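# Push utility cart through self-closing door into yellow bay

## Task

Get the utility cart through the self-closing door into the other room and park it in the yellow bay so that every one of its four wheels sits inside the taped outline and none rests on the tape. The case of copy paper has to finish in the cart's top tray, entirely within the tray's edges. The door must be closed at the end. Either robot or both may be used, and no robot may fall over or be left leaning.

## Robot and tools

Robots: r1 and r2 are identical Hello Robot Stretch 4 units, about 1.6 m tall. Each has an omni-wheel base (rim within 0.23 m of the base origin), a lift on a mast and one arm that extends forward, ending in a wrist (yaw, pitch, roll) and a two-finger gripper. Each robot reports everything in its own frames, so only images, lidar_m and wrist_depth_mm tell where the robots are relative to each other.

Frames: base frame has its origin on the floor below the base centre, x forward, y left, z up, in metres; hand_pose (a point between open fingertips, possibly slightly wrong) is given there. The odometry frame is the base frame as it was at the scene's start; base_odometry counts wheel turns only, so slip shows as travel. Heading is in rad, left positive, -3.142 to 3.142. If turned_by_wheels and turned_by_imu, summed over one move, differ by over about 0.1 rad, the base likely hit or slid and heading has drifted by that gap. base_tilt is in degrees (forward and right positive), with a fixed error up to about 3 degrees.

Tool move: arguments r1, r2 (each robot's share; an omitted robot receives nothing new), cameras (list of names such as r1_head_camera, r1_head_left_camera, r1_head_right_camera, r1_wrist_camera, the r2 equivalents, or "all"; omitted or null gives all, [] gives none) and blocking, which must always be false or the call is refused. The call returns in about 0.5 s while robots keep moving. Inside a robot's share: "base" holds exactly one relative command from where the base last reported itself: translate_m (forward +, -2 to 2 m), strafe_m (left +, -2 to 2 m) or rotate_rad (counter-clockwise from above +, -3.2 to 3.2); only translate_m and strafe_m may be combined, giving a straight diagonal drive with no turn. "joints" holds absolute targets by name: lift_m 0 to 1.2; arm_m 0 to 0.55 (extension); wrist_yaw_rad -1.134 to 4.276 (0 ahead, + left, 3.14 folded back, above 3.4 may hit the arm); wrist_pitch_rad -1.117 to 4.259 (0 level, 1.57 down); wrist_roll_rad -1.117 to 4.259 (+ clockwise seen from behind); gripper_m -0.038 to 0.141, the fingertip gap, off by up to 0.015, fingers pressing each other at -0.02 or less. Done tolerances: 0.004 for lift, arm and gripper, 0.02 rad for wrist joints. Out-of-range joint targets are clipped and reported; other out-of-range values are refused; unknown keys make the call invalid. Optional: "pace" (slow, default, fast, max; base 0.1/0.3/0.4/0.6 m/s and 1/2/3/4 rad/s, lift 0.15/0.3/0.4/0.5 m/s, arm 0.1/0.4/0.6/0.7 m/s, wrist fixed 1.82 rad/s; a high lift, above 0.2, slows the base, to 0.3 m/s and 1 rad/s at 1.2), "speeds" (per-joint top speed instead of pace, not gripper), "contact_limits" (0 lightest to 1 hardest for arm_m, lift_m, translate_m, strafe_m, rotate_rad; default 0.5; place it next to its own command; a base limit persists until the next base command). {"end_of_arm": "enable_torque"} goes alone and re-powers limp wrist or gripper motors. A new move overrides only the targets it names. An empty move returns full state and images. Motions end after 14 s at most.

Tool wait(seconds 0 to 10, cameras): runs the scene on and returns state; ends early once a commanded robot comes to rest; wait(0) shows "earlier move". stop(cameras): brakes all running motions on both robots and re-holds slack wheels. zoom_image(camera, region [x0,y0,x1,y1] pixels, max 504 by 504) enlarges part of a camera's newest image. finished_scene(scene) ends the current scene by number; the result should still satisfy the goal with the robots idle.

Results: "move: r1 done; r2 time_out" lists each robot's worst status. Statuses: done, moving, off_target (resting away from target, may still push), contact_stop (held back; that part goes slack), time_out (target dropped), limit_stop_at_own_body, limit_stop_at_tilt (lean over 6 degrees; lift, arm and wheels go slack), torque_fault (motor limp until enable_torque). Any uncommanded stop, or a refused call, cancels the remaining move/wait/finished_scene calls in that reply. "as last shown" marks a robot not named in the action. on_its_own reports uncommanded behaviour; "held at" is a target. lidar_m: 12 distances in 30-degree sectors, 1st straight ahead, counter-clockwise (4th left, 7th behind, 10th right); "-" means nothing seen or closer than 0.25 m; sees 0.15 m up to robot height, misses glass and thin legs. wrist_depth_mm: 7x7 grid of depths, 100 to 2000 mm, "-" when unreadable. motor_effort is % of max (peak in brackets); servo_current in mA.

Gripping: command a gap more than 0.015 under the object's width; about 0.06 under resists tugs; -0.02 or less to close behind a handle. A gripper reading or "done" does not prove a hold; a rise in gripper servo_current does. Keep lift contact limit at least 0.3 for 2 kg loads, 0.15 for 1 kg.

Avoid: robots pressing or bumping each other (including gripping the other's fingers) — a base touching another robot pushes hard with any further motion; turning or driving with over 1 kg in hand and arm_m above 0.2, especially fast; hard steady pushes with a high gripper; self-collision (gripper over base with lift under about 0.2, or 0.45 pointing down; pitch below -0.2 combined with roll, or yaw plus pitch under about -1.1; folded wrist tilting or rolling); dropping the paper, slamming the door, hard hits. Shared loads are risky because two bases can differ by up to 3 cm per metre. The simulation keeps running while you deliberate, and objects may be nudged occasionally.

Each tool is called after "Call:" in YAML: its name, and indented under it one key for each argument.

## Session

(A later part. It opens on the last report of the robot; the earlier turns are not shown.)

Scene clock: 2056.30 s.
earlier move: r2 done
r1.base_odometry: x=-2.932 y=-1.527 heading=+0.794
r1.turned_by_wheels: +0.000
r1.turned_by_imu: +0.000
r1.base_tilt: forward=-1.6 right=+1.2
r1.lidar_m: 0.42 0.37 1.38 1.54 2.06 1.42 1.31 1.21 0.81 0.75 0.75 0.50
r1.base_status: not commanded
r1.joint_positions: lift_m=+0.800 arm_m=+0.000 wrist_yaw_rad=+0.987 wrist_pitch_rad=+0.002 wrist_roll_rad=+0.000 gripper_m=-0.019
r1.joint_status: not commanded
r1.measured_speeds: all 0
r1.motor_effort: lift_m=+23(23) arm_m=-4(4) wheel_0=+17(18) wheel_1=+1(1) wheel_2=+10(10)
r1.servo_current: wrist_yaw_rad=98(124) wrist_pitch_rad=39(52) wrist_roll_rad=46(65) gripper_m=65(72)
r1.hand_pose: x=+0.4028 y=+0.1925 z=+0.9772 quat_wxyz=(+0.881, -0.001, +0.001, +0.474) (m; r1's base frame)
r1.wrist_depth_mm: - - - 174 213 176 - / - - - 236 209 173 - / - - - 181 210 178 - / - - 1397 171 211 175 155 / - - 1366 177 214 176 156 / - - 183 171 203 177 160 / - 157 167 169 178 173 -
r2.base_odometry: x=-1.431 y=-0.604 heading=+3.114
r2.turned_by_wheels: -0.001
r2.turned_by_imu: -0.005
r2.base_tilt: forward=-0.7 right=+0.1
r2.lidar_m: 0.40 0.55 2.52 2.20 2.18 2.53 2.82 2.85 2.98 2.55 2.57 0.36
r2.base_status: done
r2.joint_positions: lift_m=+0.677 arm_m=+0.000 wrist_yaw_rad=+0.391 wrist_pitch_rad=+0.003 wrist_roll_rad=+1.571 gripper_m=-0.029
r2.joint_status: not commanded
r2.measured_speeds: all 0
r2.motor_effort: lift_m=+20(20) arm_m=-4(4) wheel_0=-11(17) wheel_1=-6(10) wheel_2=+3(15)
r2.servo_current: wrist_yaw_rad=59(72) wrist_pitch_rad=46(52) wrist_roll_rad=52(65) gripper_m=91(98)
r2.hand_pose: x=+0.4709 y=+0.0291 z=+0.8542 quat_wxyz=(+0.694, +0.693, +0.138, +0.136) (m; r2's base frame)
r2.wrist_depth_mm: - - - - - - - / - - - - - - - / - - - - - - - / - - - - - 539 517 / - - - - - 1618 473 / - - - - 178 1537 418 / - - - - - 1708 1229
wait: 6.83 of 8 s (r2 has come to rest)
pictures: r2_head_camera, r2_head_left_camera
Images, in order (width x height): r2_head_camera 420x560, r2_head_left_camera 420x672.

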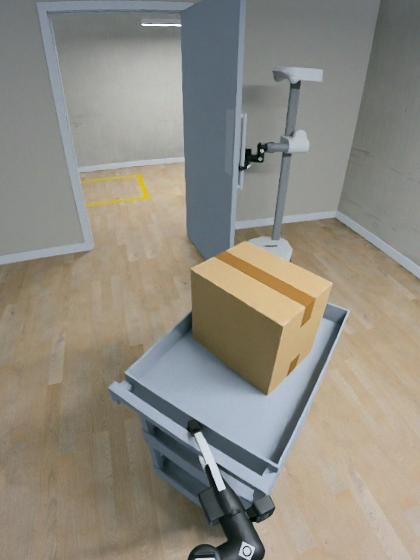

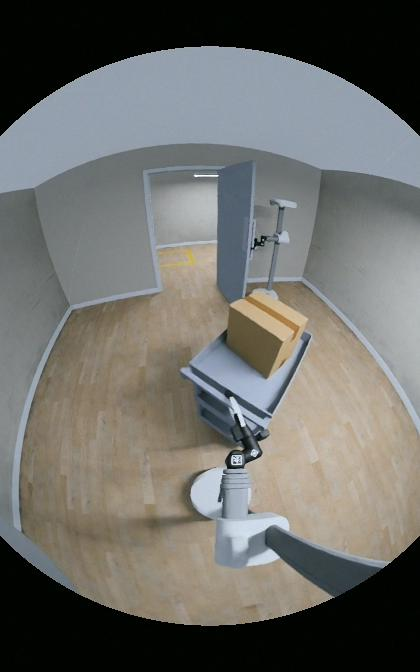

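Call:
move:
  r2: {"base":{"strafe_m":-0.38,"translate_m":-0.05},"pace":"slow"}
  blocking: false
  cameras: []

Call:
wait:
  seconds: 6
  cameras: ["r2_head_camera"]

Call:
move:
  r2: {"base":{"rotate_rad":0.25},"pace":"slow"}
  blocking: false
  cameras: []

Call:
wait:
  seconds: 3
  cameras: ["r2_head_camera"]

Call:
move:
  r2: {"base":{"strafe_m":-0.3,"translate_m":-0.04},"pace":"slow"}
  blocking: false
  cameras: []

Call:
wait:
  seconds: 6
  cameras: ["r2_head_camera"]

Call:
move:
  r2: {"base":{"rotate_rad":0.25},"pace":"slow"}
  blocking: false
  cameras: []

Call:
wait:
  seconds: 3
  cameras: ["r2_head_camera","r2_head_left_camera"]

Scene clock: 2070.33 s.
move: r2 moving
r1: as last shown
r1.lidar_m: 0.43 0.35 1.36 1.55 2.04 1.40 1.30 1.22 0.83 0.75 0.78 0.50
r1.servo_current: wrist_yaw_rad=98(111) wrist_pitch_rad=46(46) wrist_roll_rad=65(65) gripper_m=72(72)
r1.wrist_depth_mm: - - - 174 213 176 - / - - - 236 209 173 - / - - - 182 211 178 - / - - 1397 171 212 175 154 / - - 1366 177 213 176 156 / - - 182 172 202 177 160 / - 156 168 169 179 173 -
r2.base_odometry: x=-1.429 y=-0.591 heading=+3.114
r2.turned_by_wheels: +0.001
r2.turned_by_imu: +0.001
r2.base_tilt: forward=-0.7 right=+0.1
r2.lidar_m: 0.40 0.53 2.53 2.20 2.21 2.56 2.84 2.85 2.93 2.54 2.55 0.37
r2.base_status: translate_m moving; strafe_m moving
r2.joint_positions: lift_m=+0.677 arm_m=+0.000 wrist_yaw_rad=+0.394 wrist_pitch_rad=+0.003 wrist_roll_rad=+1.571 gripper_m=-0.029
r2.joint_status: not commanded
r2.measured_speeds: translate_m=-0.008 strafe_m=-0.053 rotate_rad=+0.003 lift_m=+0.000 arm_m=+0.000 wrist_yaw_rad=+0.039 wrist_pitch_rad=+0.000 wrist_roll_rad=+0.000
r2.motor_effort: lift_m=+20(20) arm_m=-4(4) wheel_0=+8(9) wheel_1=-10(12) wheel_2=+7(8)
r2.servo_current: wrist_yaw_rad=52(65) wrist_pitch_rad=46(46) wrist_roll_rad=46(59) gripper_m=91(98)
r2.hand_pose: x=+0.4708 y=+0.0299 z=+0.8542 quat_wxyz=(+0.694, +0.693, +0.139, +0.137) (m; r2's base frame)
r2.wrist_depth_mm: - - - - - - - / - - - - - - - / - - - - - - - / - - - - - - 517 / - - - - - 1618 477 / - - 179 - 170 421 424 / - - - - - 1708 1205
pictures: none
No camera images: "cameras" was empty.

Scene clock: 2074.87 s.
earlier move: r2 done
r1.base_odometry: x=-2.932 y=-1.527 heading=+0.794
r1.turned_by_wheels: +0.000
r1.turned_by_imu: +0.000
r1.base_tilt: forward=-1.6 right=+1.2
r1.lidar_m: 0.43 0.37 1.36 1.37 2.05 1.42 1.31 1.22 0.83 0.75 0.77 0.50
r1.base_status: not commanded
r1.joint_positions: lift_m=+0.800 arm_m=+0.000 wrist_yaw_rad=+0.987 wrist_pitch_rad=+0.002 wrist_roll_rad=+0.000 gripper_m=-0.019
r1.joint_status: not commanded
r1.measured_speeds: all 0
r1.motor_effort: lift_m=+23(23) arm_m=-4(4) wheel_0=+17(18) wheel_1=+1(1) wheel_2=+10(10)
r1.servo_current: wrist_yaw_rad=98(130) wrist_pitch_rad=39(52) wrist_roll_rad=59(65) gripper_m=65(72)
r1.hand_pose: x=+0.4028 y=+0.1925 z=+0.9772 quat_wxyz=(+0.881, -0.001, +0.001, +0.474) (m; r1's base frame)
r1.wrist_depth_mm: - - - 173 213 176 - / - - - 236 209 173 - / - - - 181 210 178 - / - - 1499 171 211 175 154 / - 1336 1397 177 213 176 156 / - - 181 171 202 177 160 / - 141 177 169 179 173 -
r2.base_odometry: x=-1.371 y=-0.226 heading=+3.115
r2.turned_by_wheels: +0.000
r2.turned_by_imu: +0.003
r2.base_tilt: forward=-0.7 right=+0.1
r2.lidar_m: 0.39 0.44 2.94 2.54 2.54 2.98 2.71 2.72 2.55 2.22 2.20 0.39
r2.base_status: done
r2.joint_positions: lift_m=+0.677 arm_m=+0.000 wrist_yaw_rad=+0.410 wrist_pitch_rad=+0.003 wrist_roll_rad=+1.571 gripper_m=-0.029
r2.joint_status: not commanded
r2.measured_speeds: all 0
r2.motor_effort: lift_m=+20(20) arm_m=-4(4) wheel_0=+8(18) wheel_1=-1(12) wheel_2=+5(9)
r2.servo_current: wrist_yaw_rad=72(78) wrist_pitch_rad=39(52) wrist_roll_rad=46(59) gripper_m=98(98)
r2.hand_pose: x=+0.4703 y=+0.0347 z=+0.8542 quat_wxyz=(+0.693, +0.692, +0.145, +0.143) (m; r2's base frame)
r2.wrist_depth_mm: - 410 407 103 155 - - / - 364 355 109 167 - - / - 410 402 117 184 - - / - 496 459 130 198 - - / - - 549 143 218 1863 - / - - 186 160 177 1618 492 / - - - - - 1537 455
wait: 4.53 of 6 s (r2 has come to rest)
pictures: r2_head_camera
Images, in order (width x height): r2_head_camera 420x560.

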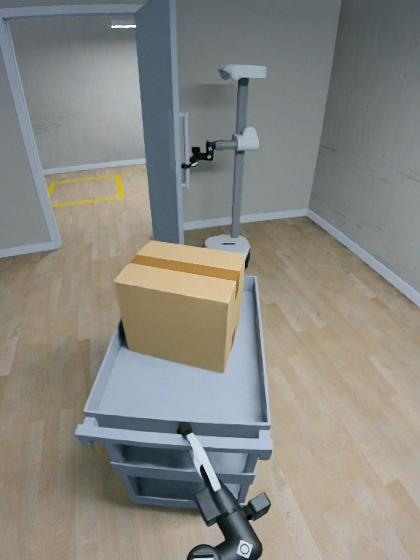

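Scene clock: 2075.37 s.
move: r2 moving
r1: as last shown
r1.lidar_m: 0.43 0.37 1.37 1.37 2.06 1.41 1.31 1.22 0.82 0.75 0.77 0.47
r1.motor_effort: lift_m=+23(23) arm_m=-3(4) wheel_0=+17(17) wheel_1=+0(1) wheel_2=+10(10)
r1.servo_current: wrist_yaw_rad=124(124) wrist_pitch_rad=39(52) wrist_roll_rad=59(65) gripper_m=65(72)
r1.wrist_depth_mm: - - - 173 213 175 - / - - - 235 210 173 - / - - - 181 211 178 - / - - 1430 171 213 175 155 / - 1366 1336 177 213 176 156 / - - 183 172 202 177 160 / - 141 176 169 178 173 -
r2.base_odometry: x=-1.371 y=-0.226 heading=-3.045
r2.turned_by_wheels: +0.123
r2.turned_by_imu: +0.119
r2.base_tilt: forward=-0.6 right=+0.1
r2.lidar_m: 0.41 0.46 2.77 2.54 2.53 2.94 2.72 2.75 2.38 2.20 2.22 0.38
r2.base_status: rotate_rad moving
r2.joint_positions: lift_m=+0.677 arm_m=+0.000 wrist_yaw_rad=+0.391 wrist_pitch_rad=+0.003 wrist_roll_rad=+1.571 gripper_m=-0.029
r2.joint_status: not commanded
r2.measured_speeds: translate_m=+0.002 strafe_m=+0.000 rotate_rad=+0.488 lift_m=+0.000 arm_m=+0.000 wrist_yaw_rad=-0.027 wrist_pitch_rad=+0.000 wrist_roll_rad=+0.000
r2.motor_effort: lift_m=+20(20) arm_m=-4(4) wheel_0=-13(14) wheel_1=-9(9) wheel_2=-12(14)
r2.servo_current: wrist_yaw_rad=52(59) wrist_pitch_rad=39(46) wrist_roll_rad=46(59) gripper_m=91(98)
r2.hand_pose: x=+0.4709 y=+0.0292 z=+0.8542 quat_wxyz=(+0.694, +0.693, +0.138, +0.136) (m; r2's base frame)
r2.wrist_depth_mm: - 340 342 - 147 - - / - 368 370 - 161 - - / - 436 424 110 177 - - / - - 496 128 197 - - / - - - 141 222 1708 - / - - 186 162 179 1618 473 / - - - - - 1618 436
pictures: none
No camera images: "cameras" was empty.

Scene clock: 2076.17 s.
earlier move: r2 done
r1.base_odometry: x=-2.932 y=-1.527 heading=+0.794
r1.turned_by_wheels: +0.000
r1.turned_by_imu: +0.000
r1.base_tilt: forward=-1.6 right=+1.2
r1.lidar_m: 0.42 0.38 1.40 1.46 2.06 1.40 1.30 1.21 0.79 0.75 0.79 0.46
r1.base_status: not commanded
r1.joint_positions: lift_m=+0.800 arm_m=+0.000 wrist_yaw_rad=+0.987 wrist_pitch_rad=+0.002 wrist_roll_rad=+0.000 gripper_m=-0.019
r1.joint_status: not commanded
r1.measured_speeds: all 0
r1.motor_effort: lift_m=+23(23) arm_m=-4(4) wheel_0=+17(17) wheel_1=+1(1) wheel_2=+10(10)
r1.servo_current: wrist_yaw_rad=85(124) wrist_pitch_rad=39(52) wrist_roll_rad=46(65) gripper_m=65(72)
r1.hand_pose: x=+0.4028 y=+0.1925 z=+0.9772 quat_wxyz=(+0.881, -0.001, +0.001, +0.474) (m; r1's base frame)
r1.wrist_depth_mm: - - - 173 213 175 - / - - - 236 209 173 - / - - - 181 210 178 - / - - 1397 171 213 175 154 / - 1430 1366 177 214 176 156 / - - 182 171 202 177 160 / - 150 179 169 179 173 -
r2.base_odometry: x=-1.371 y=-0.226 heading=-2.920
r2.turned_by_wheels: +0.125
r2.turned_by_imu: +0.121
r2.base_tilt: forward=-0.7 right=+0.0
r2.lidar_m: 0.41 0.48 2.66 2.53 2.63 2.85 2.68 2.81 2.29 2.21 2.29 0.36
r2.base_status: done
r2.joint_positions: lift_m=+0.677 arm_m=+0.000 wrist_yaw_rad=+0.390 wrist_pitch_rad=+0.003 wrist_roll_rad=+1.571 gripper_m=-0.029
r2.joint_status: not commanded
r2.measured_speeds: all 0
r2.motor_effort: lift_m=+20(20) arm_m=-4(4) wheel_0=-9(16) wheel_1=-6(10) wheel_2=-10(14)
r2.servo_current: wrist_yaw_rad=65(78) wrist_pitch_rad=46(46) wrist_roll_rad=52(59) gripper_m=91(98)
r2.hand_pose: x=+0.4709 y=+0.0288 z=+0.8542 quat_wxyz=(+0.694, +0.693, +0.138, +0.136) (m; r2's base frame)
r2.wrist_depth_mm: - 329 - - 119 116 - / - 377 - - 132 - - / - 508 462 - 153 - - / - - - - 179 544 - / - - - - 217 1537 496 / - - 183 141 177 1618 455 / - - - - 394 1499 1060
wait: 0.80 of 3 s (r2 has come to rest)
pictures: r2_head_camera
Images, in order (width x height): r2_head_camera 420x560.

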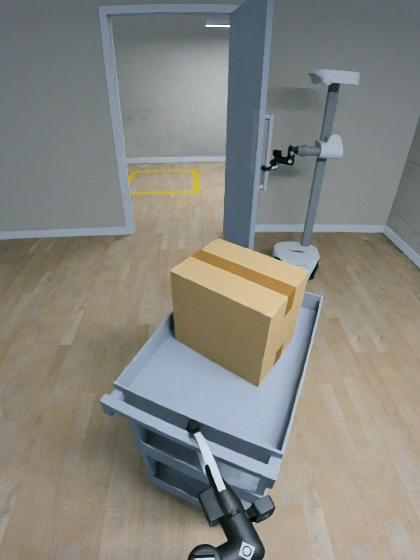

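Scene clock: 2076.67 s.
move: r2 moving
r1: as last shown
r1.lidar_m: 0.42 0.37 1.39 1.43 2.06 1.40 1.31 1.22 0.82 0.75 0.78 0.46
r1.motor_effort: lift_m=+23(23) arm_m=-4(4) wheel_0=+18(18) wheel_1=+1(1) wheel_2=+10(10)
r1.servo_current: wrist_yaw_rad=98(111) wrist_pitch_rad=46(52) wrist_roll_rad=46(59) gripper_m=65(72)
r1.wrist_depth_mm: - - - 173 213 175 - / - - - 235 210 173 - / - - - 182 211 178 - / - - 1397 171 212 175 155 / - 1397 1366 177 214 176 156 / - - 182 171 202 178 160 / - 141 178 169 178 173 -
r2.base_odometry: x=-1.373 y=-0.213 heading=-2.920
r2.turned_by_wheels: +0.000
r2.turned_by_imu: +0.000
r2.base_tilt: forward=-0.6 right=+0.1
r2.lidar_m: 0.38 0.48 2.65 2.54 2.62 2.84 2.71 2.83 2.24 2.20 2.29 0.35
r2.base_status: translate_m moving; strafe_m moving
r2.joint_positions: lift_m=+0.677 arm_m=+0.000 wrist_yaw_rad=+0.396 wrist_pitch_rad=+0.003 wrist_roll_rad=+1.571 gripper_m=-0.029
r2.joint_status: not commanded
r2.measured_speeds: translate_m=-0.007 strafe_m=-0.052 rotate_rad=+0.000 lift_m=+0.000 arm_m=+0.000 wrist_yaw_rad=+0.049 wrist_pitch_rad=+0.000 wrist_roll_rad=+0.000
r2.motor_effort: lift_m=+20(20) arm_m=-4(4) wheel_0=+9(9) wheel_1=-10(11) wheel_2=+5(9)
r2.servo_current: wrist_yaw_rad=39(65) wrist_pitch_rad=46(46) wrist_roll_rad=46(52) gripper_m=91(91)
r2.hand_pose: x=+0.4707 y=+0.0306 z=+0.8542 quat_wxyz=(+0.694, +0.693, +0.140, +0.138) (m; r2's base frame)
r2.wrist_depth_mm: 338 320 - - - 116 - / - 379 - - 129 - - / - 512 469 - 150 - - / - - - - 177 559 - / - - - - 215 1618 496 / - - 182 137 177 1618 459 / - - - - 399 1499 1060
pictures: none
No camera images: "cameras" was empty.

Scene clock: 2080.40 s.
earlier move: r2 done
r1.base_odometry: x=-2.932 y=-1.527 heading=+0.794
r1.turned_by_wheels: +0.000
r1.turned_by_imu: +0.000
r1.base_tilt: forward=-1.6 right=+1.2
r1.lidar_m: 0.43 0.36 1.35 1.34 2.04 1.39 1.31 1.22 0.81 0.73 0.78 0.48
r1.base_status: not commanded
r1.joint_positions: lift_m=+0.800 arm_m=+0.000 wrist_yaw_rad=+0.987 wrist_pitch_rad=+0.002 wrist_roll_rad=+0.000 gripper_m=-0.019
r1.joint_status: not commanded
r1.measured_speeds: all 0
r1.motor_effort: lift_m=+23(23) arm_m=-4(4) wheel_0=+16(18) wheel_1=+1(1) wheel_2=+10(10)
r1.servo_current: wrist_yaw_rad=104(124) wrist_pitch_rad=46(52) wrist_roll_rad=52(65) gripper_m=65(72)
r1.hand_pose: x=+0.4028 y=+0.1925 z=+0.9772 quat_wxyz=(+0.881, -0.001, +0.001, +0.474) (m; r1's base frame)
r1.wrist_depth_mm: - - - 173 213 175 - / - - - 236 209 173 - / - - - 181 211 179 - / - 1336 - 171 213 175 154 / - 1308 - 177 214 176 156 / - - 182 171 202 178 160 / - 142 1336 169 178 173 -
r2.base_odometry: x=-1.398 y=+0.075 heading=-2.919
r2.turned_by_wheels: +0.001
r2.turned_by_imu: +0.003
r2.base_tilt: forward=-0.7 right=+0.1
r2.lidar_m: 0.40 0.44 2.96 2.84 2.93 2.80 2.68 2.72 1.98 1.90 1.98 0.42
r2.base_status: done
r2.joint_positions: lift_m=+0.677 arm_m=+0.000 wrist_yaw_rad=+0.409 wrist_pitch_rad=+0.003 wrist_roll_rad=+1.571 gripper_m=-0.029
r2.joint_status: not commanded
r2.measured_speeds: all 0
r2.motor_effort: lift_m=+20(20) arm_m=-4(4) wheel_0=+9(19) wheel_1=-1(11) wheel_2=+4(11)
r2.servo_current: wrist_yaw_rad=65(78) wrist_pitch_rad=39(52) wrist_roll_rad=52(59) gripper_m=98(98)
r2.hand_pose: x=+0.4703 y=+0.0346 z=+0.8542 quat_wxyz=(+0.693, +0.692, +0.145, +0.143) (m; r2's base frame)
r2.wrist_depth_mm: - 427 399 103 158 - - / - 364 359 113 170 - - / - 407 402 120 184 - - / - 492 466 133 200 - - / - - 539 145 220 1921 - / - - 189 161 179 1618 496 / - - - - - 1499 459
wait: 3.73 of 6 s (r2 has come to rest)
pictures: r2_head_camera
Images, in order (width x height): r2_head_camera 420x560.

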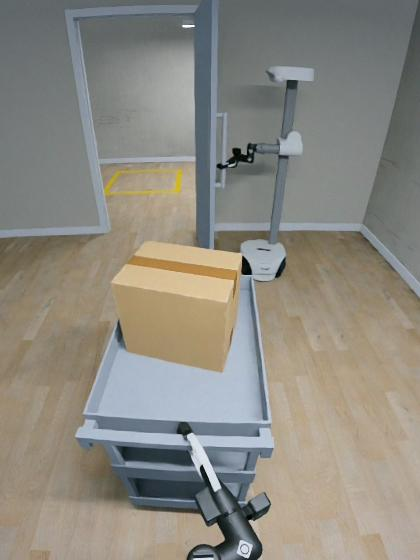

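Scene clock: 2080.90 s.
move: r2 moving
r1: as last shown
r1.lidar_m: 0.43 0.36 1.36 1.33 2.05 1.43 1.31 1.20 0.83 0.74 0.80 0.49
r1.motor_effort: lift_m=+23(23) arm_m=-3(4) wheel_0=+17(18) wheel_1=+1(1) wheel_2=+10(10)
r1.servo_current: wrist_yaw_rad=104(104) wrist_pitch_rad=33(46) wrist_roll_rad=52(59) gripper_m=65(72)
r1.wrist_depth_mm: - - - 173 213 175 - / - - - 236 210 173 - / - - - 181 210 178 - / - 1366 - 171 211 175 154 / - 1366 - 176 213 176 156 / - - 182 171 202 177 160 / - 142 182 170 178 173 -
r2.base_odometry: x=-1.398 y=+0.075 heading=-2.796
r2.turned_by_wheels: +0.123
r2.turned_by_imu: +0.119
r2.base_tilt: forward=-0.7 right=+0.1
r2.lidar_m: 0.41 0.48 2.89 2.83 3.09 2.71 2.67 2.43 1.94 1.91 2.07 0.39
r2.base_status: rotate_rad moving
r2.joint_positions: lift_m=+0.677 arm_m=+0.000 wrist_yaw_rad=+0.392 wrist_pitch_rad=+0.003 wrist_roll_rad=+1.571 gripper_m=-0.029
r2.joint_status: not commanded
r2.measured_speeds: translate_m=+0.003 strafe_m=-0.001 rotate_rad=+0.485 lift_m=+0.000 arm_m=+0.000 wrist_yaw_rad=-0.026 wrist_pitch_rad=+0.000 wrist_roll_rad=+0.000
r2.motor_effort: lift_m=+20(20) arm_m=-4(4) wheel_0=-14(14) wheel_1=-8(9) wheel_2=-12(15)
r2.servo_current: wrist_yaw_rad=39(72) wrist_pitch_rad=39(46) wrist_roll_rad=46(52) gripper_m=85(98)
r2.hand_pose: x=+0.4709 y=+0.0293 z=+0.8542 quat_wxyz=(+0.694, +0.693, +0.139, +0.137) (m; r2's base frame)
r2.wrist_depth_mm: - 342 343 - 151 - - / - 370 364 104 164 - - / - 433 413 114 180 - - / - - 488 131 199 - - / - - - 144 221 1808 - / - - 186 163 179 1618 484 / - - - - - 1576 1182
pictures: none
No camera images: "cameras" was empty.

Scene clock: 2081.70 s.
earlier move: r2 done
r1.base_odometry: x=-2.932 y=-1.527 heading=+0.794
r1.turned_by_wheels: +0.000
r1.turned_by_imu: +0.000
r1.base_tilt: forward=-1.6 right=+1.2
r1.lidar_m: 0.43 0.36 1.39 1.39 2.05 1.44 1.31 1.22 0.83 0.75 0.78 0.49
r1.base_status: not commanded
r1.joint_positions: lift_m=+0.800 arm_m=+0.000 wrist_yaw_rad=+0.987 wrist_pitch_rad=+0.002 wrist_roll_rad=+0.000 gripper_m=-0.019
r1.joint_status: not commanded
r1.measured_speeds: all 0
r1.motor_effort: lift_m=+23(23) arm_m=-3(4) wheel_0=+17(18) wheel_1=+1(1) wheel_2=+10(10)
r1.servo_current: wrist_yaw_rad=104(124) wrist_pitch_rad=46(46) wrist_roll_rad=39(59) gripper_m=65(72)
r1.hand_pose: x=+0.4028 y=+0.1925 z=+0.9772 quat_wxyz=(+0.881, -0.001, +0.001, +0.474) (m; r1's base frame)
r1.wrist_depth_mm: - - - 173 213 175 - / - - - 235 210 173 - / - - - 181 211 178 - / - 1397 - 172 213 175 154 / - 1336 1537 177 214 177 156 / - - 181 172 202 177 159 / - 141 1336 170 179 173 -
r2.base_odometry: x=-1.398 y=+0.075 heading=-2.671
r2.turned_by_wheels: +0.125
r2.turned_by_imu: +0.121
r2.base_tilt: forward=-0.7 right=+0.1
r2.lidar_m: 0.41 0.46 2.83 2.83 3.13 2.67 2.66 2.23 1.91 1.90 2.21 0.35
r2.base_status: done
r2.joint_positions: lift_m=+0.677 arm_m=+0.000 wrist_yaw_rad=+0.390 wrist_pitch_rad=+0.003 wrist_roll_rad=+1.571 gripper_m=-0.029
r2.joint_status: not commanded
r2.measured_speeds: all 0
r2.motor_effort: lift_m=+20(20) arm_m=-4(4) wheel_0=-9(15) wheel_1=-5(11) wheel_2=-8(15)
r2.servo_current: wrist_yaw_rad=65(72) wrist_pitch_rad=39(46) wrist_roll_rad=33(59) gripper_m=91(98)
r2.hand_pose: x=+0.4709 y=+0.0289 z=+0.8542 quat_wxyz=(+0.694, +0.693, +0.138, +0.136) (m; r2's base frame)
r2.wrist_depth_mm: - 322 - - 122 - - / - 373 - - 135 - - / - 500 462 - 155 - - / - - - - 181 554 - / - - - 113 217 1618 504 / - - 183 137 178 1576 462 / - - - - 394 394 404
wait: 0.80 of 3 s (r2 has come to rest)
pictures: r2_head_camera, r2_head_left_camera
Images, in order (width x height): r2_head_camera 420x560, r2_head_left_camera 420x672.

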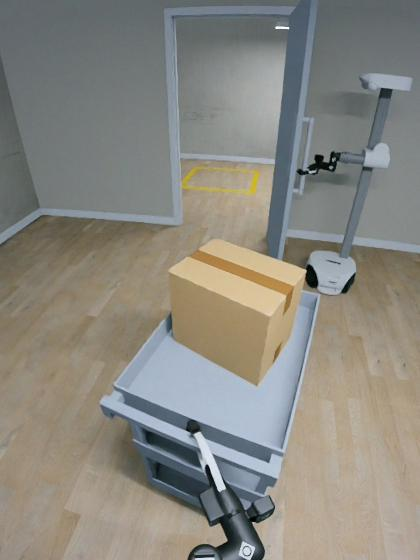

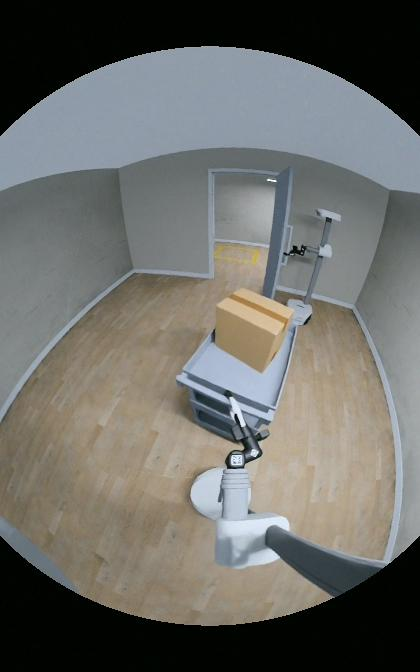

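Call:
move:
  r2: {"base":{"strafe_m":-0.24},"pace":"slow"}
  blocking: false
  cameras: []

Call:
wait:
  seconds: 6
  cameras: ["r2_head_camera"]

Scene clock: 2088.60 s.
move: r2 moving
r1: as last shown
r1.lidar_m: 0.41 0.36 1.38 1.36 2.04 1.40 1.29 1.20 0.82 0.76 0.78 0.49
r1.servo_current: wrist_yaw_rad=91(104) wrist_pitch_rad=39(46) wrist_roll_rad=39(65) gripper_m=65(72)
r1.wrist_depth_mm: - - - 173 212 175 - / - - - 236 209 173 - / - - - 182 211 178 - / - 1397 - 172 212 175 155 / - 1366 1537 176 214 176 156 / - - 181 171 202 176 160 / - 141 1336 169 178 173 -
r2.base_odometry: x=-1.405 y=+0.088 heading=-2.671
r2.turned_by_wheels: +0.000
r2.turned_by_imu: +0.001
r2.base_tilt: forward=-0.7 right=+0.1
r2.lidar_m: 0.40 0.50 2.83 2.84 3.15 2.69 2.67 2.22 1.91 1.88 2.18 0.35
r2.base_status: strafe_m moving
r2.joint_positions: lift_m=+0.677 arm_m=+0.000 wrist_yaw_rad=+0.397 wrist_pitch_rad=+0.003 wrist_roll_rad=+1.571 gripper_m=-0.029
r2.joint_status: not commanded
r2.measured_speeds: translate_m=+0.000 strafe_m=-0.058 rotate_rad=+0.001 lift_m=+0.000 arm_m=+0.000 wrist_yaw_rad=+0.025 wrist_pitch_rad=+0.000 wrist_roll_rad=+0.000
r2.motor_effort: lift_m=+20(20) arm_m=-4(5) wheel_0=+5(10) wheel_1=-9(10) wheel_2=-1(7)
r2.servo_current: wrist_yaw_rad=39(65) wrist_pitch_rad=39(52) wrist_roll_rad=52(52) gripper_m=98(98)
r2.hand_pose: x=+0.4707 y=+0.0308 z=+0.8542 quat_wxyz=(+0.694, +0.693, +0.140, +0.138) (m; r2's base frame)
r2.wrist_depth_mm: 338 327 - - 118 116 - / - 375 - - 131 - - / - 500 459 - 151 - - / - - - - 178 569 - / - - - - 216 1618 496 / - - 182 138 176 1661 452 / - - - - 399 1464 407
pictures: none
No camera images: "cameras" was empty.

Scene clock: 2091.67 s.
earlier move: r2 done
r1.base_odometry: x=-2.932 y=-1.527 heading=+0.794
r1.turned_by_wheels: +0.000
r1.turned_by_imu: +0.000
r1.base_tilt: forward=-1.6 right=+1.1
r1.lidar_m: 0.42 0.35 1.29 1.24 2.06 1.41 1.31 1.23 0.82 0.75 0.77 0.50
r1.base_status: not commanded
r1.joint_positions: lift_m=+0.800 arm_m=+0.000 wrist_yaw_rad=+0.987 wrist_pitch_rad=+0.002 wrist_roll_rad=+0.000 gripper_m=-0.019
r1.joint_status: not commanded
r1.measured_speeds: all 0
r1.on_its_own: wrist_yaw_rad is at rest, and its servo_current (111 mA) is outside its rest range (0 to 104 mA)
r1.motor_effort: lift_m=+23(23) arm_m=-4(4) wheel_0=+16(18) wheel_1=+1(1) wheel_2=+10(10)
r1.servo_current: wrist_yaw_rad=111(117) wrist_pitch_rad=39(52) wrist_roll_rad=52(65) gripper_m=59(72)
r1.hand_pose: x=+0.4028 y=+0.1925 z=+0.9772 quat_wxyz=(+0.881, -0.001, +0.001, +0.474) (m; r1's base frame)
r1.wrist_depth_mm: - - - 173 213 176 - / - - - 236 210 173 - / - - - 181 211 178 - / - 1366 - 172 212 175 154 / 1808 1281 - 176 213 176 156 / - - 183 171 202 176 160 / 1863 141 - 170 179 172 -
r2.base_odometry: x=-1.507 y=+0.289 heading=-2.671
r2.turned_by_wheels: +0.001
r2.turned_by_imu: +0.002
r2.base_tilt: forward=-0.7 right=+0.1
r2.lidar_m: 0.41 0.44 3.09 3.06 3.21 2.73 2.73 1.97 1.68 1.66 1.93 0.38
r2.base_status: done
r2.joint_positions: lift_m=+0.677 arm_m=+0.000 wrist_yaw_rad=+0.410 wrist_pitch_rad=+0.003 wrist_roll_rad=+1.571 gripper_m=-0.029
r2.joint_status: not commanded
r2.measured_speeds: all 0
r2.motor_effort: lift_m=+20(20) arm_m=+4(5) wheel_0=+7(18) wheel_1=-1(10) wheel_2=-1(7)
r2.servo_current: wrist_yaw_rad=65(78) wrist_pitch_rad=39(52) wrist_roll_rad=46(59) gripper_m=91(98)
r2.hand_pose: x=+0.4702 y=+0.0349 z=+0.8542 quat_wxyz=(+0.693, +0.692, +0.145, +0.143) (m; r2's base frame)
r2.wrist_depth_mm: - 353 347 - 147 - - / - 364 366 - 160 - - / - 427 418 111 176 - - / - - 469 126 195 - - / - - - 138 217 1708 - / - - 186 157 177 1661 484 / - - - - - 1499 449
wait: 3.07 of 6 s (r2 has come to rest)
pictures: r2_head_camera
Images, in order (width x height): r2_head_camera 420x560.

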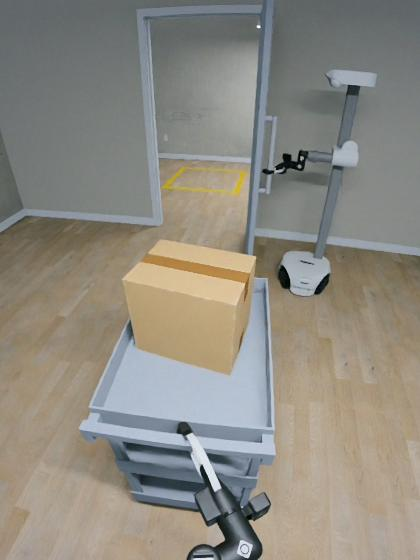

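Call:
move:
  r2: {"base":{"translate_m":0.25,"strafe_m":-0.06},"pace":"slow"}
  blocking: false
  cameras: []

Call:
wait:
  seconds: 6
  cameras: ["r2_head_camera"]

Scene clock: 2097.23 s.
move: r2 moving
r1.base_odometry: x=-2.932 y=-1.527 heading=+0.794
r1.turned_by_wheels: +0.000
r1.turned_by_imu: +0.000
r1.base_tilt: forward=-1.6 right=+1.2
r1.lidar_m: 0.43 0.39 1.29 1.24 2.04 1.40 1.31 1.23 0.83 0.75 0.78 0.50
r1.base_status: not commanded
r1.joint_positions: lift_m=+0.800 arm_m=+0.000 wrist_yaw_rad=+0.987 wrist_pitch_rad=+0.002 wrist_roll_rad=+0.000 gripper_m=-0.019
r1.joint_status: not commanded
r1.measured_speeds: all 0
r1.motor_effort: lift_m=+23(23) arm_m=-4(4) wheel_0=+16(18) wheel_1=+1(1) wheel_2=+10(10)
r1.servo_current: wrist_yaw_rad=85(98) wrist_pitch_rad=39(46) wrist_roll_rad=26(52) gripper_m=59(65)
r1.hand_pose: x=+0.4028 y=+0.1925 z=+0.9772 quat_wxyz=(+0.881, -0.001, +0.001, +0.474) (m; r1's base frame)
r1.wrist_depth_mm: - - - 173 212 176 - / - - - 236 209 173 - / - - - 182 211 178 - / - 1336 - 171 212 175 154 / 1756 1255 - 176 214 176 156 / - - 183 171 202 177 160 / 1921 141 - 169 179 173 -
r2.base_odometry: x=-1.519 y=+0.286 heading=-2.670
r2.turned_by_wheels: +0.001
r2.turned_by_imu: +0.001
r2.base_tilt: forward=-0.7 right=+0.1
r2.lidar_m: 0.41 0.44 3.07 3.08 3.21 2.74 2.76 1.97 1.67 1.68 1.96 0.38
r2.base_status: translate_m moving; strafe_m moving
r2.joint_positions: lift_m=+0.677 arm_m=+0.000 wrist_yaw_rad=+0.410 wrist_pitch_rad=+0.003 wrist_roll_rad=+1.571 gripper_m=-0.029
r2.joint_status: not commanded
r2.measured_speeds: translate_m=+0.049 strafe_m=-0.011 rotate_rad=-0.001 lift_m=+0.000 arm_m=+0.000 wrist_yaw_rad=+0.000 wrist_pitch_rad=+0.000 wrist_roll_rad=+0.000
r2.motor_effort: lift_m=+20(20) arm_m=+4(4) wheel_0=+14(14) wheel_1=+8(9) wheel_2=-13(14)
r2.servo_current: wrist_yaw_rad=59(78) wrist_pitch_rad=46(46) wrist_roll_rad=46(52) gripper_m=85(91)
r2.hand_pose: x=+0.4702 y=+0.0349 z=+0.8542 quat_wxyz=(+0.693, +0.692, +0.145, +0.143) (m; r2's base frame)
r2.wrist_depth_mm: - 345 342 - 146 - - / - 362 368 - 159 - - / - 415 415 110 175 - - / - - 473 122 193 - - / - - - 134 216 1708 - / - - 186 156 178 1618 480 / - - - - - 1499 1160
pictures: none
No camera images: "cameras" was empty.

Scene clock: 2100.57 s.
earlier move: r2 done
r1.base_odometry: x=-2.932 y=-1.527 heading=+0.794
r1.turned_by_wheels: +0.000
r1.turned_by_imu: +0.000
r1.base_tilt: forward=-1.6 right=+1.2
r1.lidar_m: 0.40 0.36 1.01 1.01 2.05 1.40 1.31 1.23 0.83 0.75 0.77 0.48
r1.base_status: not commanded
r1.joint_positions: lift_m=+0.800 arm_m=+0.000 wrist_yaw_rad=+0.987 wrist_pitch_rad=+0.002 wrist_roll_rad=+0.000 gripper_m=-0.019
r1.joint_status: not commanded
r1.measured_speeds: all 0
r1.motor_effort: lift_m=+23(23) arm_m=-3(4) wheel_0=+17(18) wheel_1=+1(1) wheel_2=+10(10)
r1.servo_current: wrist_yaw_rad=85(117) wrist_pitch_rad=39(52) wrist_roll_rad=52(59) gripper_m=72(72)
r1.hand_pose: x=+0.4028 y=+0.1925 z=+0.9772 quat_wxyz=(+0.881, -0.001, +0.001, +0.474) (m; r1's base frame)
r1.wrist_depth_mm: - - - 173 213 176 - / - - - 236 209 174 - / - - - 182 211 178 - / 1008 1042 - 172 213 175 155 / 976 1025 - 177 213 176 156 / - - 181 171 202 177 160 / 1661 141 960 169 178 173 -
r2.base_odometry: x=-1.757 y=+0.229 heading=-2.671
r2.turned_by_wheels: -0.001
r2.turned_by_imu: -0.001
r2.base_tilt: forward=-0.7 right=+0.1
r2.lidar_m: 0.39 0.49 3.06 3.08 3.50 2.97 2.98 1.98 1.67 1.68 1.94 0.34
r2.base_status: done
r2.joint_positions: lift_m=+0.677 arm_m=+0.000 wrist_yaw_rad=+0.397 wrist_pitch_rad=+0.003 wrist_roll_rad=+1.571 gripper_m=-0.029
r2.joint_status: not commanded
r2.measured_speeds: all 0
r2.motor_effort: lift_m=+20(20) arm_m=+3(4) wheel_0=+3(14) wheel_1=+4(9) wheel_2=-9(15)
r2.servo_current: wrist_yaw_rad=46(78) wrist_pitch_rad=39(46) wrist_roll_rad=52(59) gripper_m=85(98)
r2.hand_pose: x=+0.4706 y=+0.0309 z=+0.8542 quat_wxyz=(+0.694, +0.693, +0.141, +0.138) (m; r2's base frame)
r2.wrist_depth_mm: - 322 - - 123 - - / - 373 377 - 139 - - / - 466 455 - 158 - - / - - - - 183 1576 - / - - - 118 216 1618 504 / - - 184 146 179 1618 459 / - - - - 392 392 392
wait: 3.33 of 6 s (r2 has come to rest)
pictures: r2_head_camera
Images, in order (width x height): r2_head_camera 420x560.

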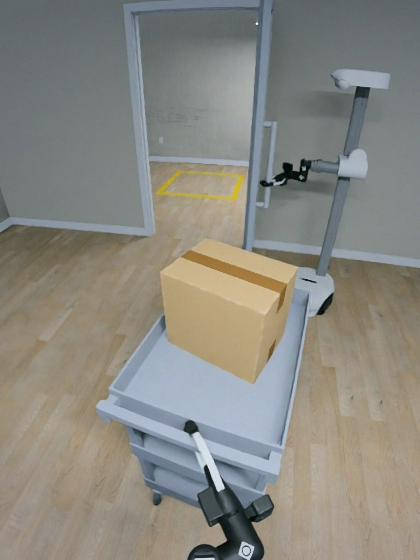

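Call:
move:
  r2: {"base":{"translate_m":0.15,"strafe_m":-0.2},"pace":"slow"}
  blocking: false
  cameras: []

Call:
wait:
  seconds: 6
  cameras: ["r2_head_camera"]

Scene clock: 2104.50 s.
move: r2 moving
r1: as last shown
r1.lidar_m: 0.42 0.37 1.01 0.99 2.06 1.41 1.29 1.22 0.84 0.76 0.78 0.49
r1.servo_current: wrist_yaw_rad=104(117) wrist_pitch_rad=46(46) wrist_roll_rad=52(59) gripper_m=72(72)
r1.wrist_depth_mm: - - - 173 213 176 - / - - - 236 209 173 - / - - - 181 211 178 - / 991 1008 - 171 212 175 155 / 976 1025 - 177 213 176 156 / - - 182 171 202 177 160 / 1661 141 946 169 178 173 -
r2.base_odometry: x=-1.768 y=+0.235 heading=-2.672
r2.turned_by_wheels: -0.001
r2.turned_by_imu: +0.000
r2.base_tilt: forward=-0.7 right=+0.1
r2.lidar_m: 0.38 0.45 3.08 3.06 3.50 2.99 3.00 1.95 1.67 1.68 1.90 0.35
r2.base_status: translate_m moving; strafe_m moving
r2.joint_positions: lift_m=+0.677 arm_m=+0.000 wrist_yaw_rad=+0.397 wrist_pitch_rad=+0.003 wrist_roll_rad=+1.571 gripper_m=-0.029
r2.joint_status: not commanded
r2.measured_speeds: translate_m=+0.029 strafe_m=-0.039 rotate_rad=+0.001 lift_m=+0.000 arm_m=+0.000 wrist_yaw_rad=+0.000 wrist_pitch_rad=+0.000 wrist_roll_rad=+0.000
r2.motor_effort: lift_m=+20(20) arm_m=+4(4) wheel_0=+10(13) wheel_1=-6(6) wheel_2=-11(12)
r2.servo_current: wrist_yaw_rad=46(59) wrist_pitch_rad=39(46) wrist_roll_rad=46(59) gripper_m=85(91)
r2.hand_pose: x=+0.4706 y=+0.0309 z=+0.8542 quat_wxyz=(+0.694, +0.693, +0.141, +0.138) (m; r2's base frame)
r2.wrist_depth_mm: 325 327 - - 123 - - / - 370 - - 135 - - / - 473 455 - 154 - - / - - - - 180 564 - / - - - 108 213 1661 500 / - - 184 141 178 1576 459 / - - - - 389 387 394
pictures: none
No camera images: "cameras" was empty.

Scene clock: 2107.77 s.
earlier move: r2 done
r1.base_odometry: x=-2.932 y=-1.527 heading=+0.794
r1.turned_by_wheels: +0.000
r1.turned_by_imu: +0.000
r1.base_tilt: forward=-1.6 right=+1.2
r1.lidar_m: 0.42 0.39 0.81 0.79 2.07 1.40 1.31 1.20 0.80 0.75 0.78 0.48
r1.base_status: not commanded
r1.joint_positions: lift_m=+0.800 arm_m=+0.000 wrist_yaw_rad=+0.987 wrist_pitch_rad=+0.002 wrist_roll_rad=+0.000 gripper_m=-0.019
r1.joint_status: not commanded
r1.measured_speeds: all 0
r1.motor_effort: lift_m=+23(23) arm_m=-4(4) wheel_0=+17(18) wheel_1=+1(1) wheel_2=+10(10)
r1.servo_current: wrist_yaw_rad=72(117) wrist_pitch_rad=39(59) wrist_roll_rad=52(65) gripper_m=65(72)
r1.hand_pose: x=+0.4028 y=+0.1925 z=+0.9772 quat_wxyz=(+0.881, -0.001, +0.001, +0.474) (m; r1's base frame)
r1.wrist_depth_mm: - - - 173 213 175 - / - - - 236 209 173 - / - - - 182 211 178 - / 788 - - 171 212 175 155 / 788 946 - 176 213 176 156 / 759 - 185 172 202 177 160 / 676 150 - 169 179 172 -
r2.base_odometry: x=-1.981 y=+0.339 heading=-2.671
r2.turned_by_wheels: +0.001
r2.turned_by_imu: +0.003
r2.base_tilt: forward=-0.7 right=+0.1
r2.lidar_m: 0.35 0.47 3.22 3.21 3.70 3.21 3.18 1.80 1.53 1.51 1.75 0.36
r2.base_status: done
r2.joint_positions: lift_m=+0.677 arm_m=+0.000 wrist_yaw_rad=+0.407 wrist_pitch_rad=+0.003 wrist_roll_rad=+1.571 gripper_m=-0.029
r2.joint_status: not commanded
r2.measured_speeds: all 0
r2.motor_effort: lift_m=+20(20) arm_m=+4(4) wheel_0=+9(17) wheel_1=-3(7) wheel_2=-4(12)
r2.servo_current: wrist_yaw_rad=52(65) wrist_pitch_rad=39(46) wrist_roll_rad=46(59) gripper_m=91(98)
r2.hand_pose: x=+0.4703 y=+0.0338 z=+0.8542 quat_wxyz=(+0.693, +0.692, +0.144, +0.142) (m; r2's base frame)
r2.wrist_depth_mm: 325 324 - - 122 - - / - 370 - - 135 - - / - 466 449 - 154 - - / - - - - 178 554 - / - - - 104 213 1618 504 / - - 185 140 178 1576 462 / - - - - 394 392 397
wait: 3.27 of 6 s (r2 has come to rest)
pictures: r2_head_camera
Images, in order (width x height): r2_head_camera 420x560.

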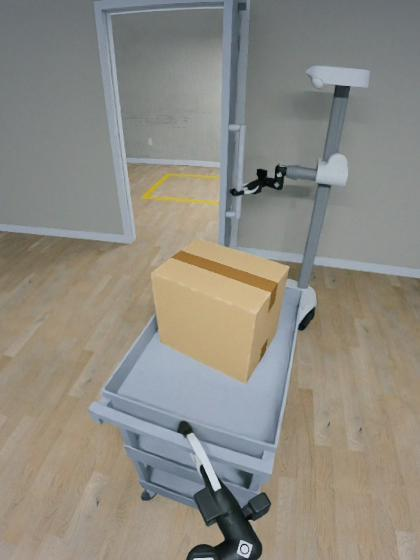

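Call:
move:
  r2: {"base":{"strafe_m":-0.3},"pace":"slow"}
  blocking: false
  cameras: []

Call:
wait:
  seconds: 6
  cameras: ["r2_head_camera"]

Call:
move:
  r2: {"base":{"rotate_rad":0.24},"pace":"slow"}
  blocking: false
  cameras: []

Call:
wait:
  seconds: 3
  cameras: ["r2_head_camera"]

Call:
move:
  r2: {"base":{"strafe_m":-0.2},"pace":"slow"}
  blocking: false
  cameras: []

Call:
wait:
  seconds: 6
  cameras: ["r2_head_camera","r2_head_left_camera"]

Scene clock: 2155.83 s.
move: r2 moving
r1: as last shown
r1.base_tilt: forward=-1.6 right=+1.3
r1.lidar_m: 0.43 0.36 0.83 0.77 2.02 1.42 1.31 1.22 0.81 0.75 0.78 0.50
r1.motor_effort: lift_m=+23(23) arm_m=-3(4) wheel_0=+17(17) wheel_1=+1(1) wheel_2=+10(10)
r1.servo_current: wrist_yaw_rad=124(124) wrist_pitch_rad=46(46) wrist_roll_rad=46(59) gripper_m=59(65)
r1.wrist_depth_mm: - - - 174 213 175 - / - - - 236 209 173 - / - - - 182 210 179 - / 788 - - 171 212 175 154 / 778 891 - 176 213 176 156 / 759 - 186 171 202 177 160 / 676 150 - 169 179 173 -
r2.base_odometry: x=-1.987 y=+0.352 heading=-2.670
r2.turned_by_wheels: +0.000
r2.turned_by_imu: +0.001
r2.base_tilt: forward=-0.7 right=+0.1
r2.lidar_m: 0.38 0.45 3.24 3.23 3.73 3.20 3.18 1.78 1.51 1.50 1.74 0.35
r2.base_status: strafe_m moving
r2.joint_positions: lift_m=+0.677 arm_m=+0.000 wrist_yaw_rad=+0.407 wrist_pitch_rad=+0.003 wrist_roll_rad=+1.571 gripper_m=-0.029
r2.joint_status: not commanded
r2.measured_speeds: translate_m=-0.001 strafe_m=-0.056 rotate_rad=+0.003 lift_m=+0.000 arm_m=+0.000 wrist_yaw_rad=+0.000 wrist_pitch_rad=+0.000 wrist_roll_rad=+0.000
r2.motor_effort: lift_m=+20(20) arm_m=+4(4) wheel_0=+13(18) wheel_1=-7(7) wheel_2=+0(3)
r2.servo_current: wrist_yaw_rad=52(59) wrist_pitch_rad=46(46) wrist_roll_rad=46(52) gripper_m=91(98)
r2.hand_pose: x=+0.4703 y=+0.0338 z=+0.8542 quat_wxyz=(+0.693, +0.692, +0.144, +0.142) (m; r2's base frame)
r2.wrist_depth_mm: 322 325 - - 123 - - / - 373 - - 136 - - / - 462 449 - 154 - - / - - - - 179 559 - / - - - 109 211 1618 512 / - - 184 140 178 1618 459 / - - - - 392 392 394
pictures: none
No camera images: "cameras" was empty.

Scene clock: 2159.47 s.
earlier move: r2 done
r1.base_odometry: x=-2.932 y=-1.527 heading=+0.794
r1.turned_by_wheels: +0.000
r1.turned_by_imu: +0.000
r1.base_tilt: forward=-1.6 right=+1.2
r1.lidar_m: 0.42 0.35 0.75 0.67 2.02 1.41 1.31 1.22 0.80 0.74 0.78 0.49
r1.base_status: not commanded
r1.joint_positions: lift_m=+0.800 arm_m=+0.000 wrist_yaw_rad=+0.987 wrist_pitch_rad=+0.002 wrist_roll_rad=+0.000 gripper_m=-0.019
r1.joint_status: not commanded
r1.measured_speeds: all 0
r1.motor_effort: lift_m=+23(23) arm_m=-3(4) wheel_0=+17(18) wheel_1=+1(1) wheel_2=+10(10)
r1.servo_current: wrist_yaw_rad=91(124) wrist_pitch_rad=39(52) wrist_roll_rad=59(72) gripper_m=65(72)
r1.hand_pose: x=+0.4028 y=+0.1925 z=+0.9772 quat_wxyz=(+0.881, -0.001, +0.001, +0.474) (m; r1's base frame)
r1.wrist_depth_mm: - - - 173 213 175 - / - - - 235 210 173 - / - - - 182 211 178 - / 741 - - 171 212 174 155 / 723 - - 177 213 177 156 / 647 - 185 171 202 177 160 / 634 151 - 169 179 173 -
r2.base_odometry: x=-2.117 y=+0.607 heading=-2.671
r2.turned_by_wheels: -0.001
r2.turned_by_imu: +0.001
r2.base_tilt: forward=-0.7 right=+0.1
r2.lidar_m: 0.39 0.41 3.52 3.52 3.79 3.26 2.58 1.43 1.24 1.22 1.44 0.42
r2.base_status: done
r2.joint_positions: lift_m=+0.677 arm_m=+0.000 wrist_yaw_rad=+0.407 wrist_pitch_rad=+0.003 wrist_roll_rad=+1.571 gripper_m=-0.029
r2.joint_status: not commanded
r2.measured_speeds: all 0
r2.motor_effort: lift_m=+20(20) arm_m=+4(4) wheel_0=+4(18) wheel_1=-5(8) wheel_2=+0(3)
r2.servo_current: wrist_yaw_rad=46(65) wrist_pitch_rad=46(52) wrist_roll_rad=46(65) gripper_m=85(98)
r2.hand_pose: x=+0.4703 y=+0.0338 z=+0.8542 quat_wxyz=(+0.693, +0.692, +0.144, +0.142) (m; r2's base frame)
r2.wrist_depth_mm: - - 455 112 167 - - / - 375 375 122 178 - - / - 413 399 129 191 - - / - 480 459 140 206 - - / - - 521 152 222 - - / - - 186 166 177 1756 504 / - - - - - 1499 466
wait: 3.63 of 6 s (r2 has come to rest)
pictures: r2_head_camera
Images, in order (width x height): r2_head_camera 420x560.

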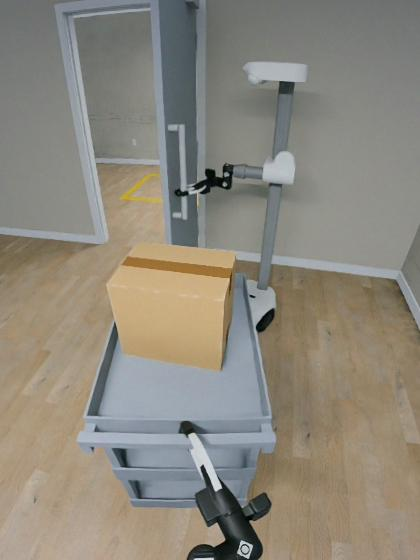

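Scene clock: 2159.97 s.
move: r2 moving
r1: as last shown
r1.lidar_m: 0.41 0.36 0.78 0.68 2.05 1.41 1.32 1.20 0.83 0.75 0.78 0.48
r1.motor_effort: lift_m=+23(23) arm_m=-4(4) wheel_0=+17(18) wheel_1=+1(1) wheel_2=+10(10)
r1.servo_current: wrist_yaw_rad=98(124) wrist_pitch_rad=39(46) wrist_roll_rad=46(59) gripper_m=65(65)
r1.wrist_depth_mm: - - - 173 213 175 - / - - - 236 209 172 - / - - - 181 210 178 - / 741 - - 171 213 175 155 / 723 - - 177 213 176 156 / 640 - 186 171 202 177 160 / 634 150 - 169 178 174 -
r2.base_odometry: x=-2.117 y=+0.607 heading=-2.547
r2.turned_by_wheels: +0.124
r2.turned_by_imu: +0.120
r2.base_tilt: forward=-0.7 right=+0.1
r2.lidar_m: 0.39 0.46 3.51 3.56 3.58 3.25 2.14 1.37 1.21 1.26 1.56 0.40
r2.base_status: rotate_rad moving
r2.joint_positions: lift_m=+0.677 arm_m=+0.000 wrist_yaw_rad=+0.389 wrist_pitch_rad=+0.003 wrist_roll_rad=+1.571 gripper_m=-0.029
r2.joint_status: not commanded
r2.measured_speeds: translate_m=+0.000 strafe_m=+0.000 rotate_rad=+0.484 lift_m=+0.000 arm_m=+0.000 wrist_yaw_rad=-0.001 wrist_pitch_rad=+0.000 wrist_roll_rad=+0.000
r2.motor_effort: lift_m=+20(20) arm_m=+4(4) wheel_0=-12(19) wheel_1=-9(11) wheel_2=-11(12)
r2.servo_current: wrist_yaw_rad=65(65) wrist_pitch_rad=39(46) wrist_roll_rad=46(59) gripper_m=91(98)
r2.hand_pose: x=+0.4709 y=+0.0286 z=+0.8542 quat_wxyz=(+0.694, +0.693, +0.138, +0.136) (m; r2's base frame)
r2.wrist_depth_mm: - 375 373 103 157 - - / - 368 359 112 169 - - / - 418 410 119 185 - - / - - 480 133 201 - - / - - - 147 223 1863 - / - - 186 165 179 1618 488 / - - - - - 1576 449
pictures: none
No camera images: "cameras" was empty.

Scene clock: 2160.73 s.
earlier move: r2 done
r1.base_odometry: x=-2.932 y=-1.527 heading=+0.794
r1.turned_by_wheels: +0.000
r1.turned_by_imu: +0.000
r1.base_tilt: forward=-1.6 right=+1.2
r1.lidar_m: 0.43 0.36 0.79 0.71 2.06 1.42 1.31 1.22 0.82 0.76 0.78 0.47
r1.base_status: not commanded
r1.joint_positions: lift_m=+0.800 arm_m=+0.000 wrist_yaw_rad=+0.987 wrist_pitch_rad=+0.002 wrist_roll_rad=+0.000 gripper_m=-0.019
r1.joint_status: not commanded
r1.measured_speeds: all 0
r1.motor_effort: lift_m=+23(23) arm_m=-4(4) wheel_0=+17(18) wheel_1=+1(1) wheel_2=+10(10)
r1.servo_current: wrist_yaw_rad=104(124) wrist_pitch_rad=46(52) wrist_roll_rad=65(65) gripper_m=65(72)
r1.hand_pose: x=+0.4028 y=+0.1925 z=+0.9772 quat_wxyz=(+0.881, -0.001, +0.001, +0.474) (m; r1's base frame)
r1.wrist_depth_mm: - - - 173 213 175 - / - - - 236 209 173 - / - - - 182 211 179 - / 759 - - 172 212 175 155 / 750 - - 176 215 176 156 / 647 - 186 171 202 176 160 / 640 157 - 169 179 172 -
r2.base_odometry: x=-2.117 y=+0.607 heading=-2.433
r2.turned_by_wheels: +0.114
r2.turned_by_imu: +0.111
r2.base_tilt: forward=-0.7 right=+0.0
r2.lidar_m: 0.42 0.46 3.50 3.63 3.41 3.23 1.84 1.30 1.23 1.26 1.70 0.36
r2.base_status: done
r2.joint_positions: lift_m=+0.677 arm_m=+0.000 wrist_yaw_rad=+0.389 wrist_pitch_rad=+0.003 wrist_roll_rad=+1.571 gripper_m=-0.029
r2.joint_status: not commanded
r2.measured_speeds: all 0
r2.motor_effort: lift_m=+19(20) arm_m=+3(4) wheel_0=-12(19) wheel_1=-7(11) wheel_2=-7(12)
r2.servo_current: wrist_yaw_rad=78(78) wrist_pitch_rad=46(46) wrist_roll_rad=46(59) gripper_m=85(98)
r2.hand_pose: x=+0.4709 y=+0.0286 z=+0.8542 quat_wxyz=(+0.694, +0.693, +0.138, +0.136) (m; r2's base frame)
r2.wrist_depth_mm: - 322 322 - 132 - - / - 373 373 - 147 - - / - 459 442 - 165 - - / - - 512 104 189 - - / - - - 124 220 1708 512 / - - 183 148 176 1661 473 / - - - - 384 377 389
wait: 0.77 of 3 s (r2 has come to rest)
pictures: r2_head_camera
Images, in order (width x height): r2_head_camera 420x560.

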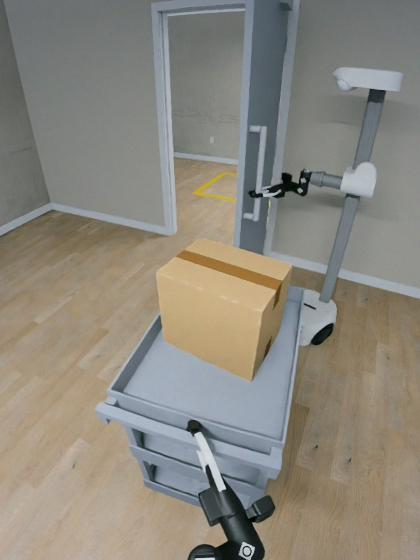

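Scene clock: 2161.23 s.
move: r2 moving
r1: as last shown
r1.base_tilt: forward=-1.5 right=+1.2
r1.lidar_m: 0.43 0.35 0.79 0.69 2.06 1.40 1.31 1.22 0.83 0.75 0.78 0.48
r1.motor_effort: lift_m=+23(23) arm_m=-4(4) wheel_0=+17(17) wheel_1=+1(1) wheel_2=+10(10)
r1.servo_current: wrist_yaw_rad=111(111) wrist_pitch_rad=46(46) wrist_roll_rad=59(72) gripper_m=59(72)
r1.wrist_depth_mm: - - - 173 212 175 - / - - - 236 209 173 - / - - - 181 211 179 - / 750 - - 171 212 175 154 / 741 - - 177 213 176 156 / 640 - 185 172 202 177 160 / 647 157 - 169 179 173 -
r2.base_odometry: x=-2.126 y=+0.617 heading=-2.433
r2.turned_by_wheels: +0.000
r2.turned_by_imu: +0.000
r2.base_tilt: forward=-0.7 right=+0.1
r2.lidar_m: 0.37 0.45 3.52 3.64 3.45 3.24 1.82 1.28 1.22 1.26 1.71 0.37
r2.base_status: strafe_m moving
r2.joint_positions: lift_m=+0.677 arm_m=+0.000 wrist_yaw_rad=+0.396 wrist_pitch_rad=+0.003 wrist_roll_rad=+1.571 gripper_m=-0.029
r2.joint_status: not commanded
r2.measured_speeds: translate_m=+0.000 strafe_m=-0.057 rotate_rad=+0.002 lift_m=+0.000 arm_m=+0.000 wrist_yaw_rad=+0.048 wrist_pitch_rad=+0.000 wrist_roll_rad=+0.000
r2.motor_effort: lift_m=+20(20) arm_m=+1(3) wheel_0=+5(7) wheel_1=-10(11) wheel_2=+0(6)
r2.servo_current: wrist_yaw_rad=59(78) wrist_pitch_rad=39(46) wrist_roll_rad=59(59) gripper_m=91(91)
r2.hand_pose: x=+0.4707 y=+0.0306 z=+0.8542 quat_wxyz=(+0.694, +0.693, +0.140, +0.138) (m; r2's base frame)
r2.wrist_depth_mm: 336 319 322 - 126 - - / - 370 375 - 144 - - / - 455 442 - 162 - - / - - 539 102 186 - - / - - - 120 218 1618 508 / - - 184 151 178 1618 469 / - - - - 387 379 394
pictures: none
No camera images: "cameras" was empty.

Scene clock: 2163.90 s.
earlier move: r2 done
r1.base_odometry: x=-2.932 y=-1.527 heading=+0.794
r1.turned_by_wheels: +0.000
r1.turned_by_imu: +0.000
r1.base_tilt: forward=-1.5 right=+1.2
r1.lidar_m: 0.41 0.36 0.75 0.62 1.47 1.38 1.31 1.21 0.82 0.75 0.76 0.48
r1.base_status: not commanded
r1.joint_positions: lift_m=+0.800 arm_m=+0.000 wrist_yaw_rad=+0.987 wrist_pitch_rad=+0.002 wrist_roll_rad=+0.000 gripper_m=-0.019
r1.joint_status: not commanded
r1.measured_speeds: all 0
r1.motor_effort: lift_m=+23(23) arm_m=-3(4) wheel_0=+17(18) wheel_1=+1(1) wheel_2=+10(10)
r1.servo_current: wrist_yaw_rad=98(117) wrist_pitch_rad=52(52) wrist_roll_rad=46(72) gripper_m=65(72)
r1.hand_pose: x=+0.4028 y=+0.1925 z=+0.9772 quat_wxyz=(+0.881, -0.001, +0.001, +0.474) (m; r1's base frame)
r1.wrist_depth_mm: - - - 174 213 176 - / - - - 235 210 174 - / - - - 181 210 178 - / - - - 172 212 175 155 / 715 - - 177 215 176 155 / 640 - 185 172 202 177 160 / 661 150 - 169 179 172 -
r2.base_odometry: x=-2.247 y=+0.758 heading=-2.432
r2.turned_by_wheels: +0.001
r2.turned_by_imu: +0.002
r2.base_tilt: forward=-0.7 right=+0.1
r2.lidar_m: 0.40 0.42 3.69 3.82 3.53 3.37 1.60 1.10 1.06 1.09 1.47 0.38
r2.base_status: done
r2.joint_positions: lift_m=+0.677 arm_m=+0.000 wrist_yaw_rad=+0.410 wrist_pitch_rad=+0.003 wrist_roll_rad=+1.571 gripper_m=-0.029
r2.joint_status: not commanded
r2.measured_speeds: all 0
r2.motor_effort: lift_m=+20(20) arm_m=-3(3) wheel_0=+8(18) wheel_1=-1(11) wheel_2=+0(6)
r2.servo_current: wrist_yaw_rad=52(78) wrist_pitch_rad=46(46) wrist_roll_rad=59(65) gripper_m=85(98)
r2.hand_pose: x=+0.4702 y=+0.0346 z=+0.8542 quat_wxyz=(+0.693, +0.692, +0.145, +0.143) (m; r2's base frame)
r2.wrist_depth_mm: - 362 375 - 152 - - / - 362 359 106 164 - - / - 413 402 114 179 - - / - 508 462 130 196 - - / - - - 141 216 1808 - / - - 186 159 178 1576 496 / - - - - - 1576 452
wait: 2.67 of 6 s (r2 has come to rest)
pictures: r2_head_camera, r2_head_left_camera
Images, in order (width x height): r2_head_camera 420x560, r2_head_left_camera 420x672.

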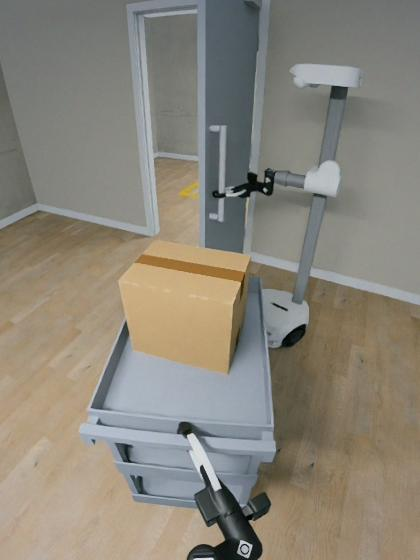

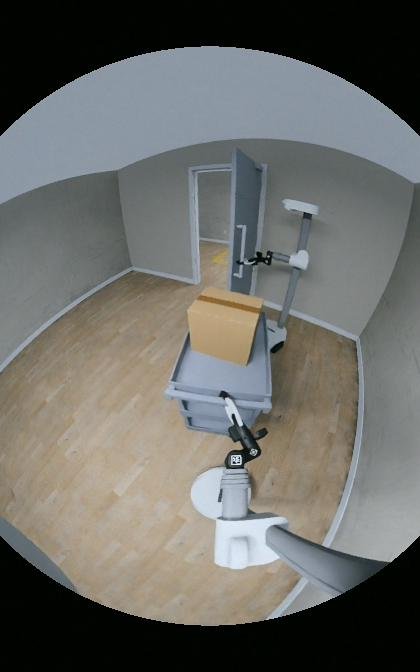

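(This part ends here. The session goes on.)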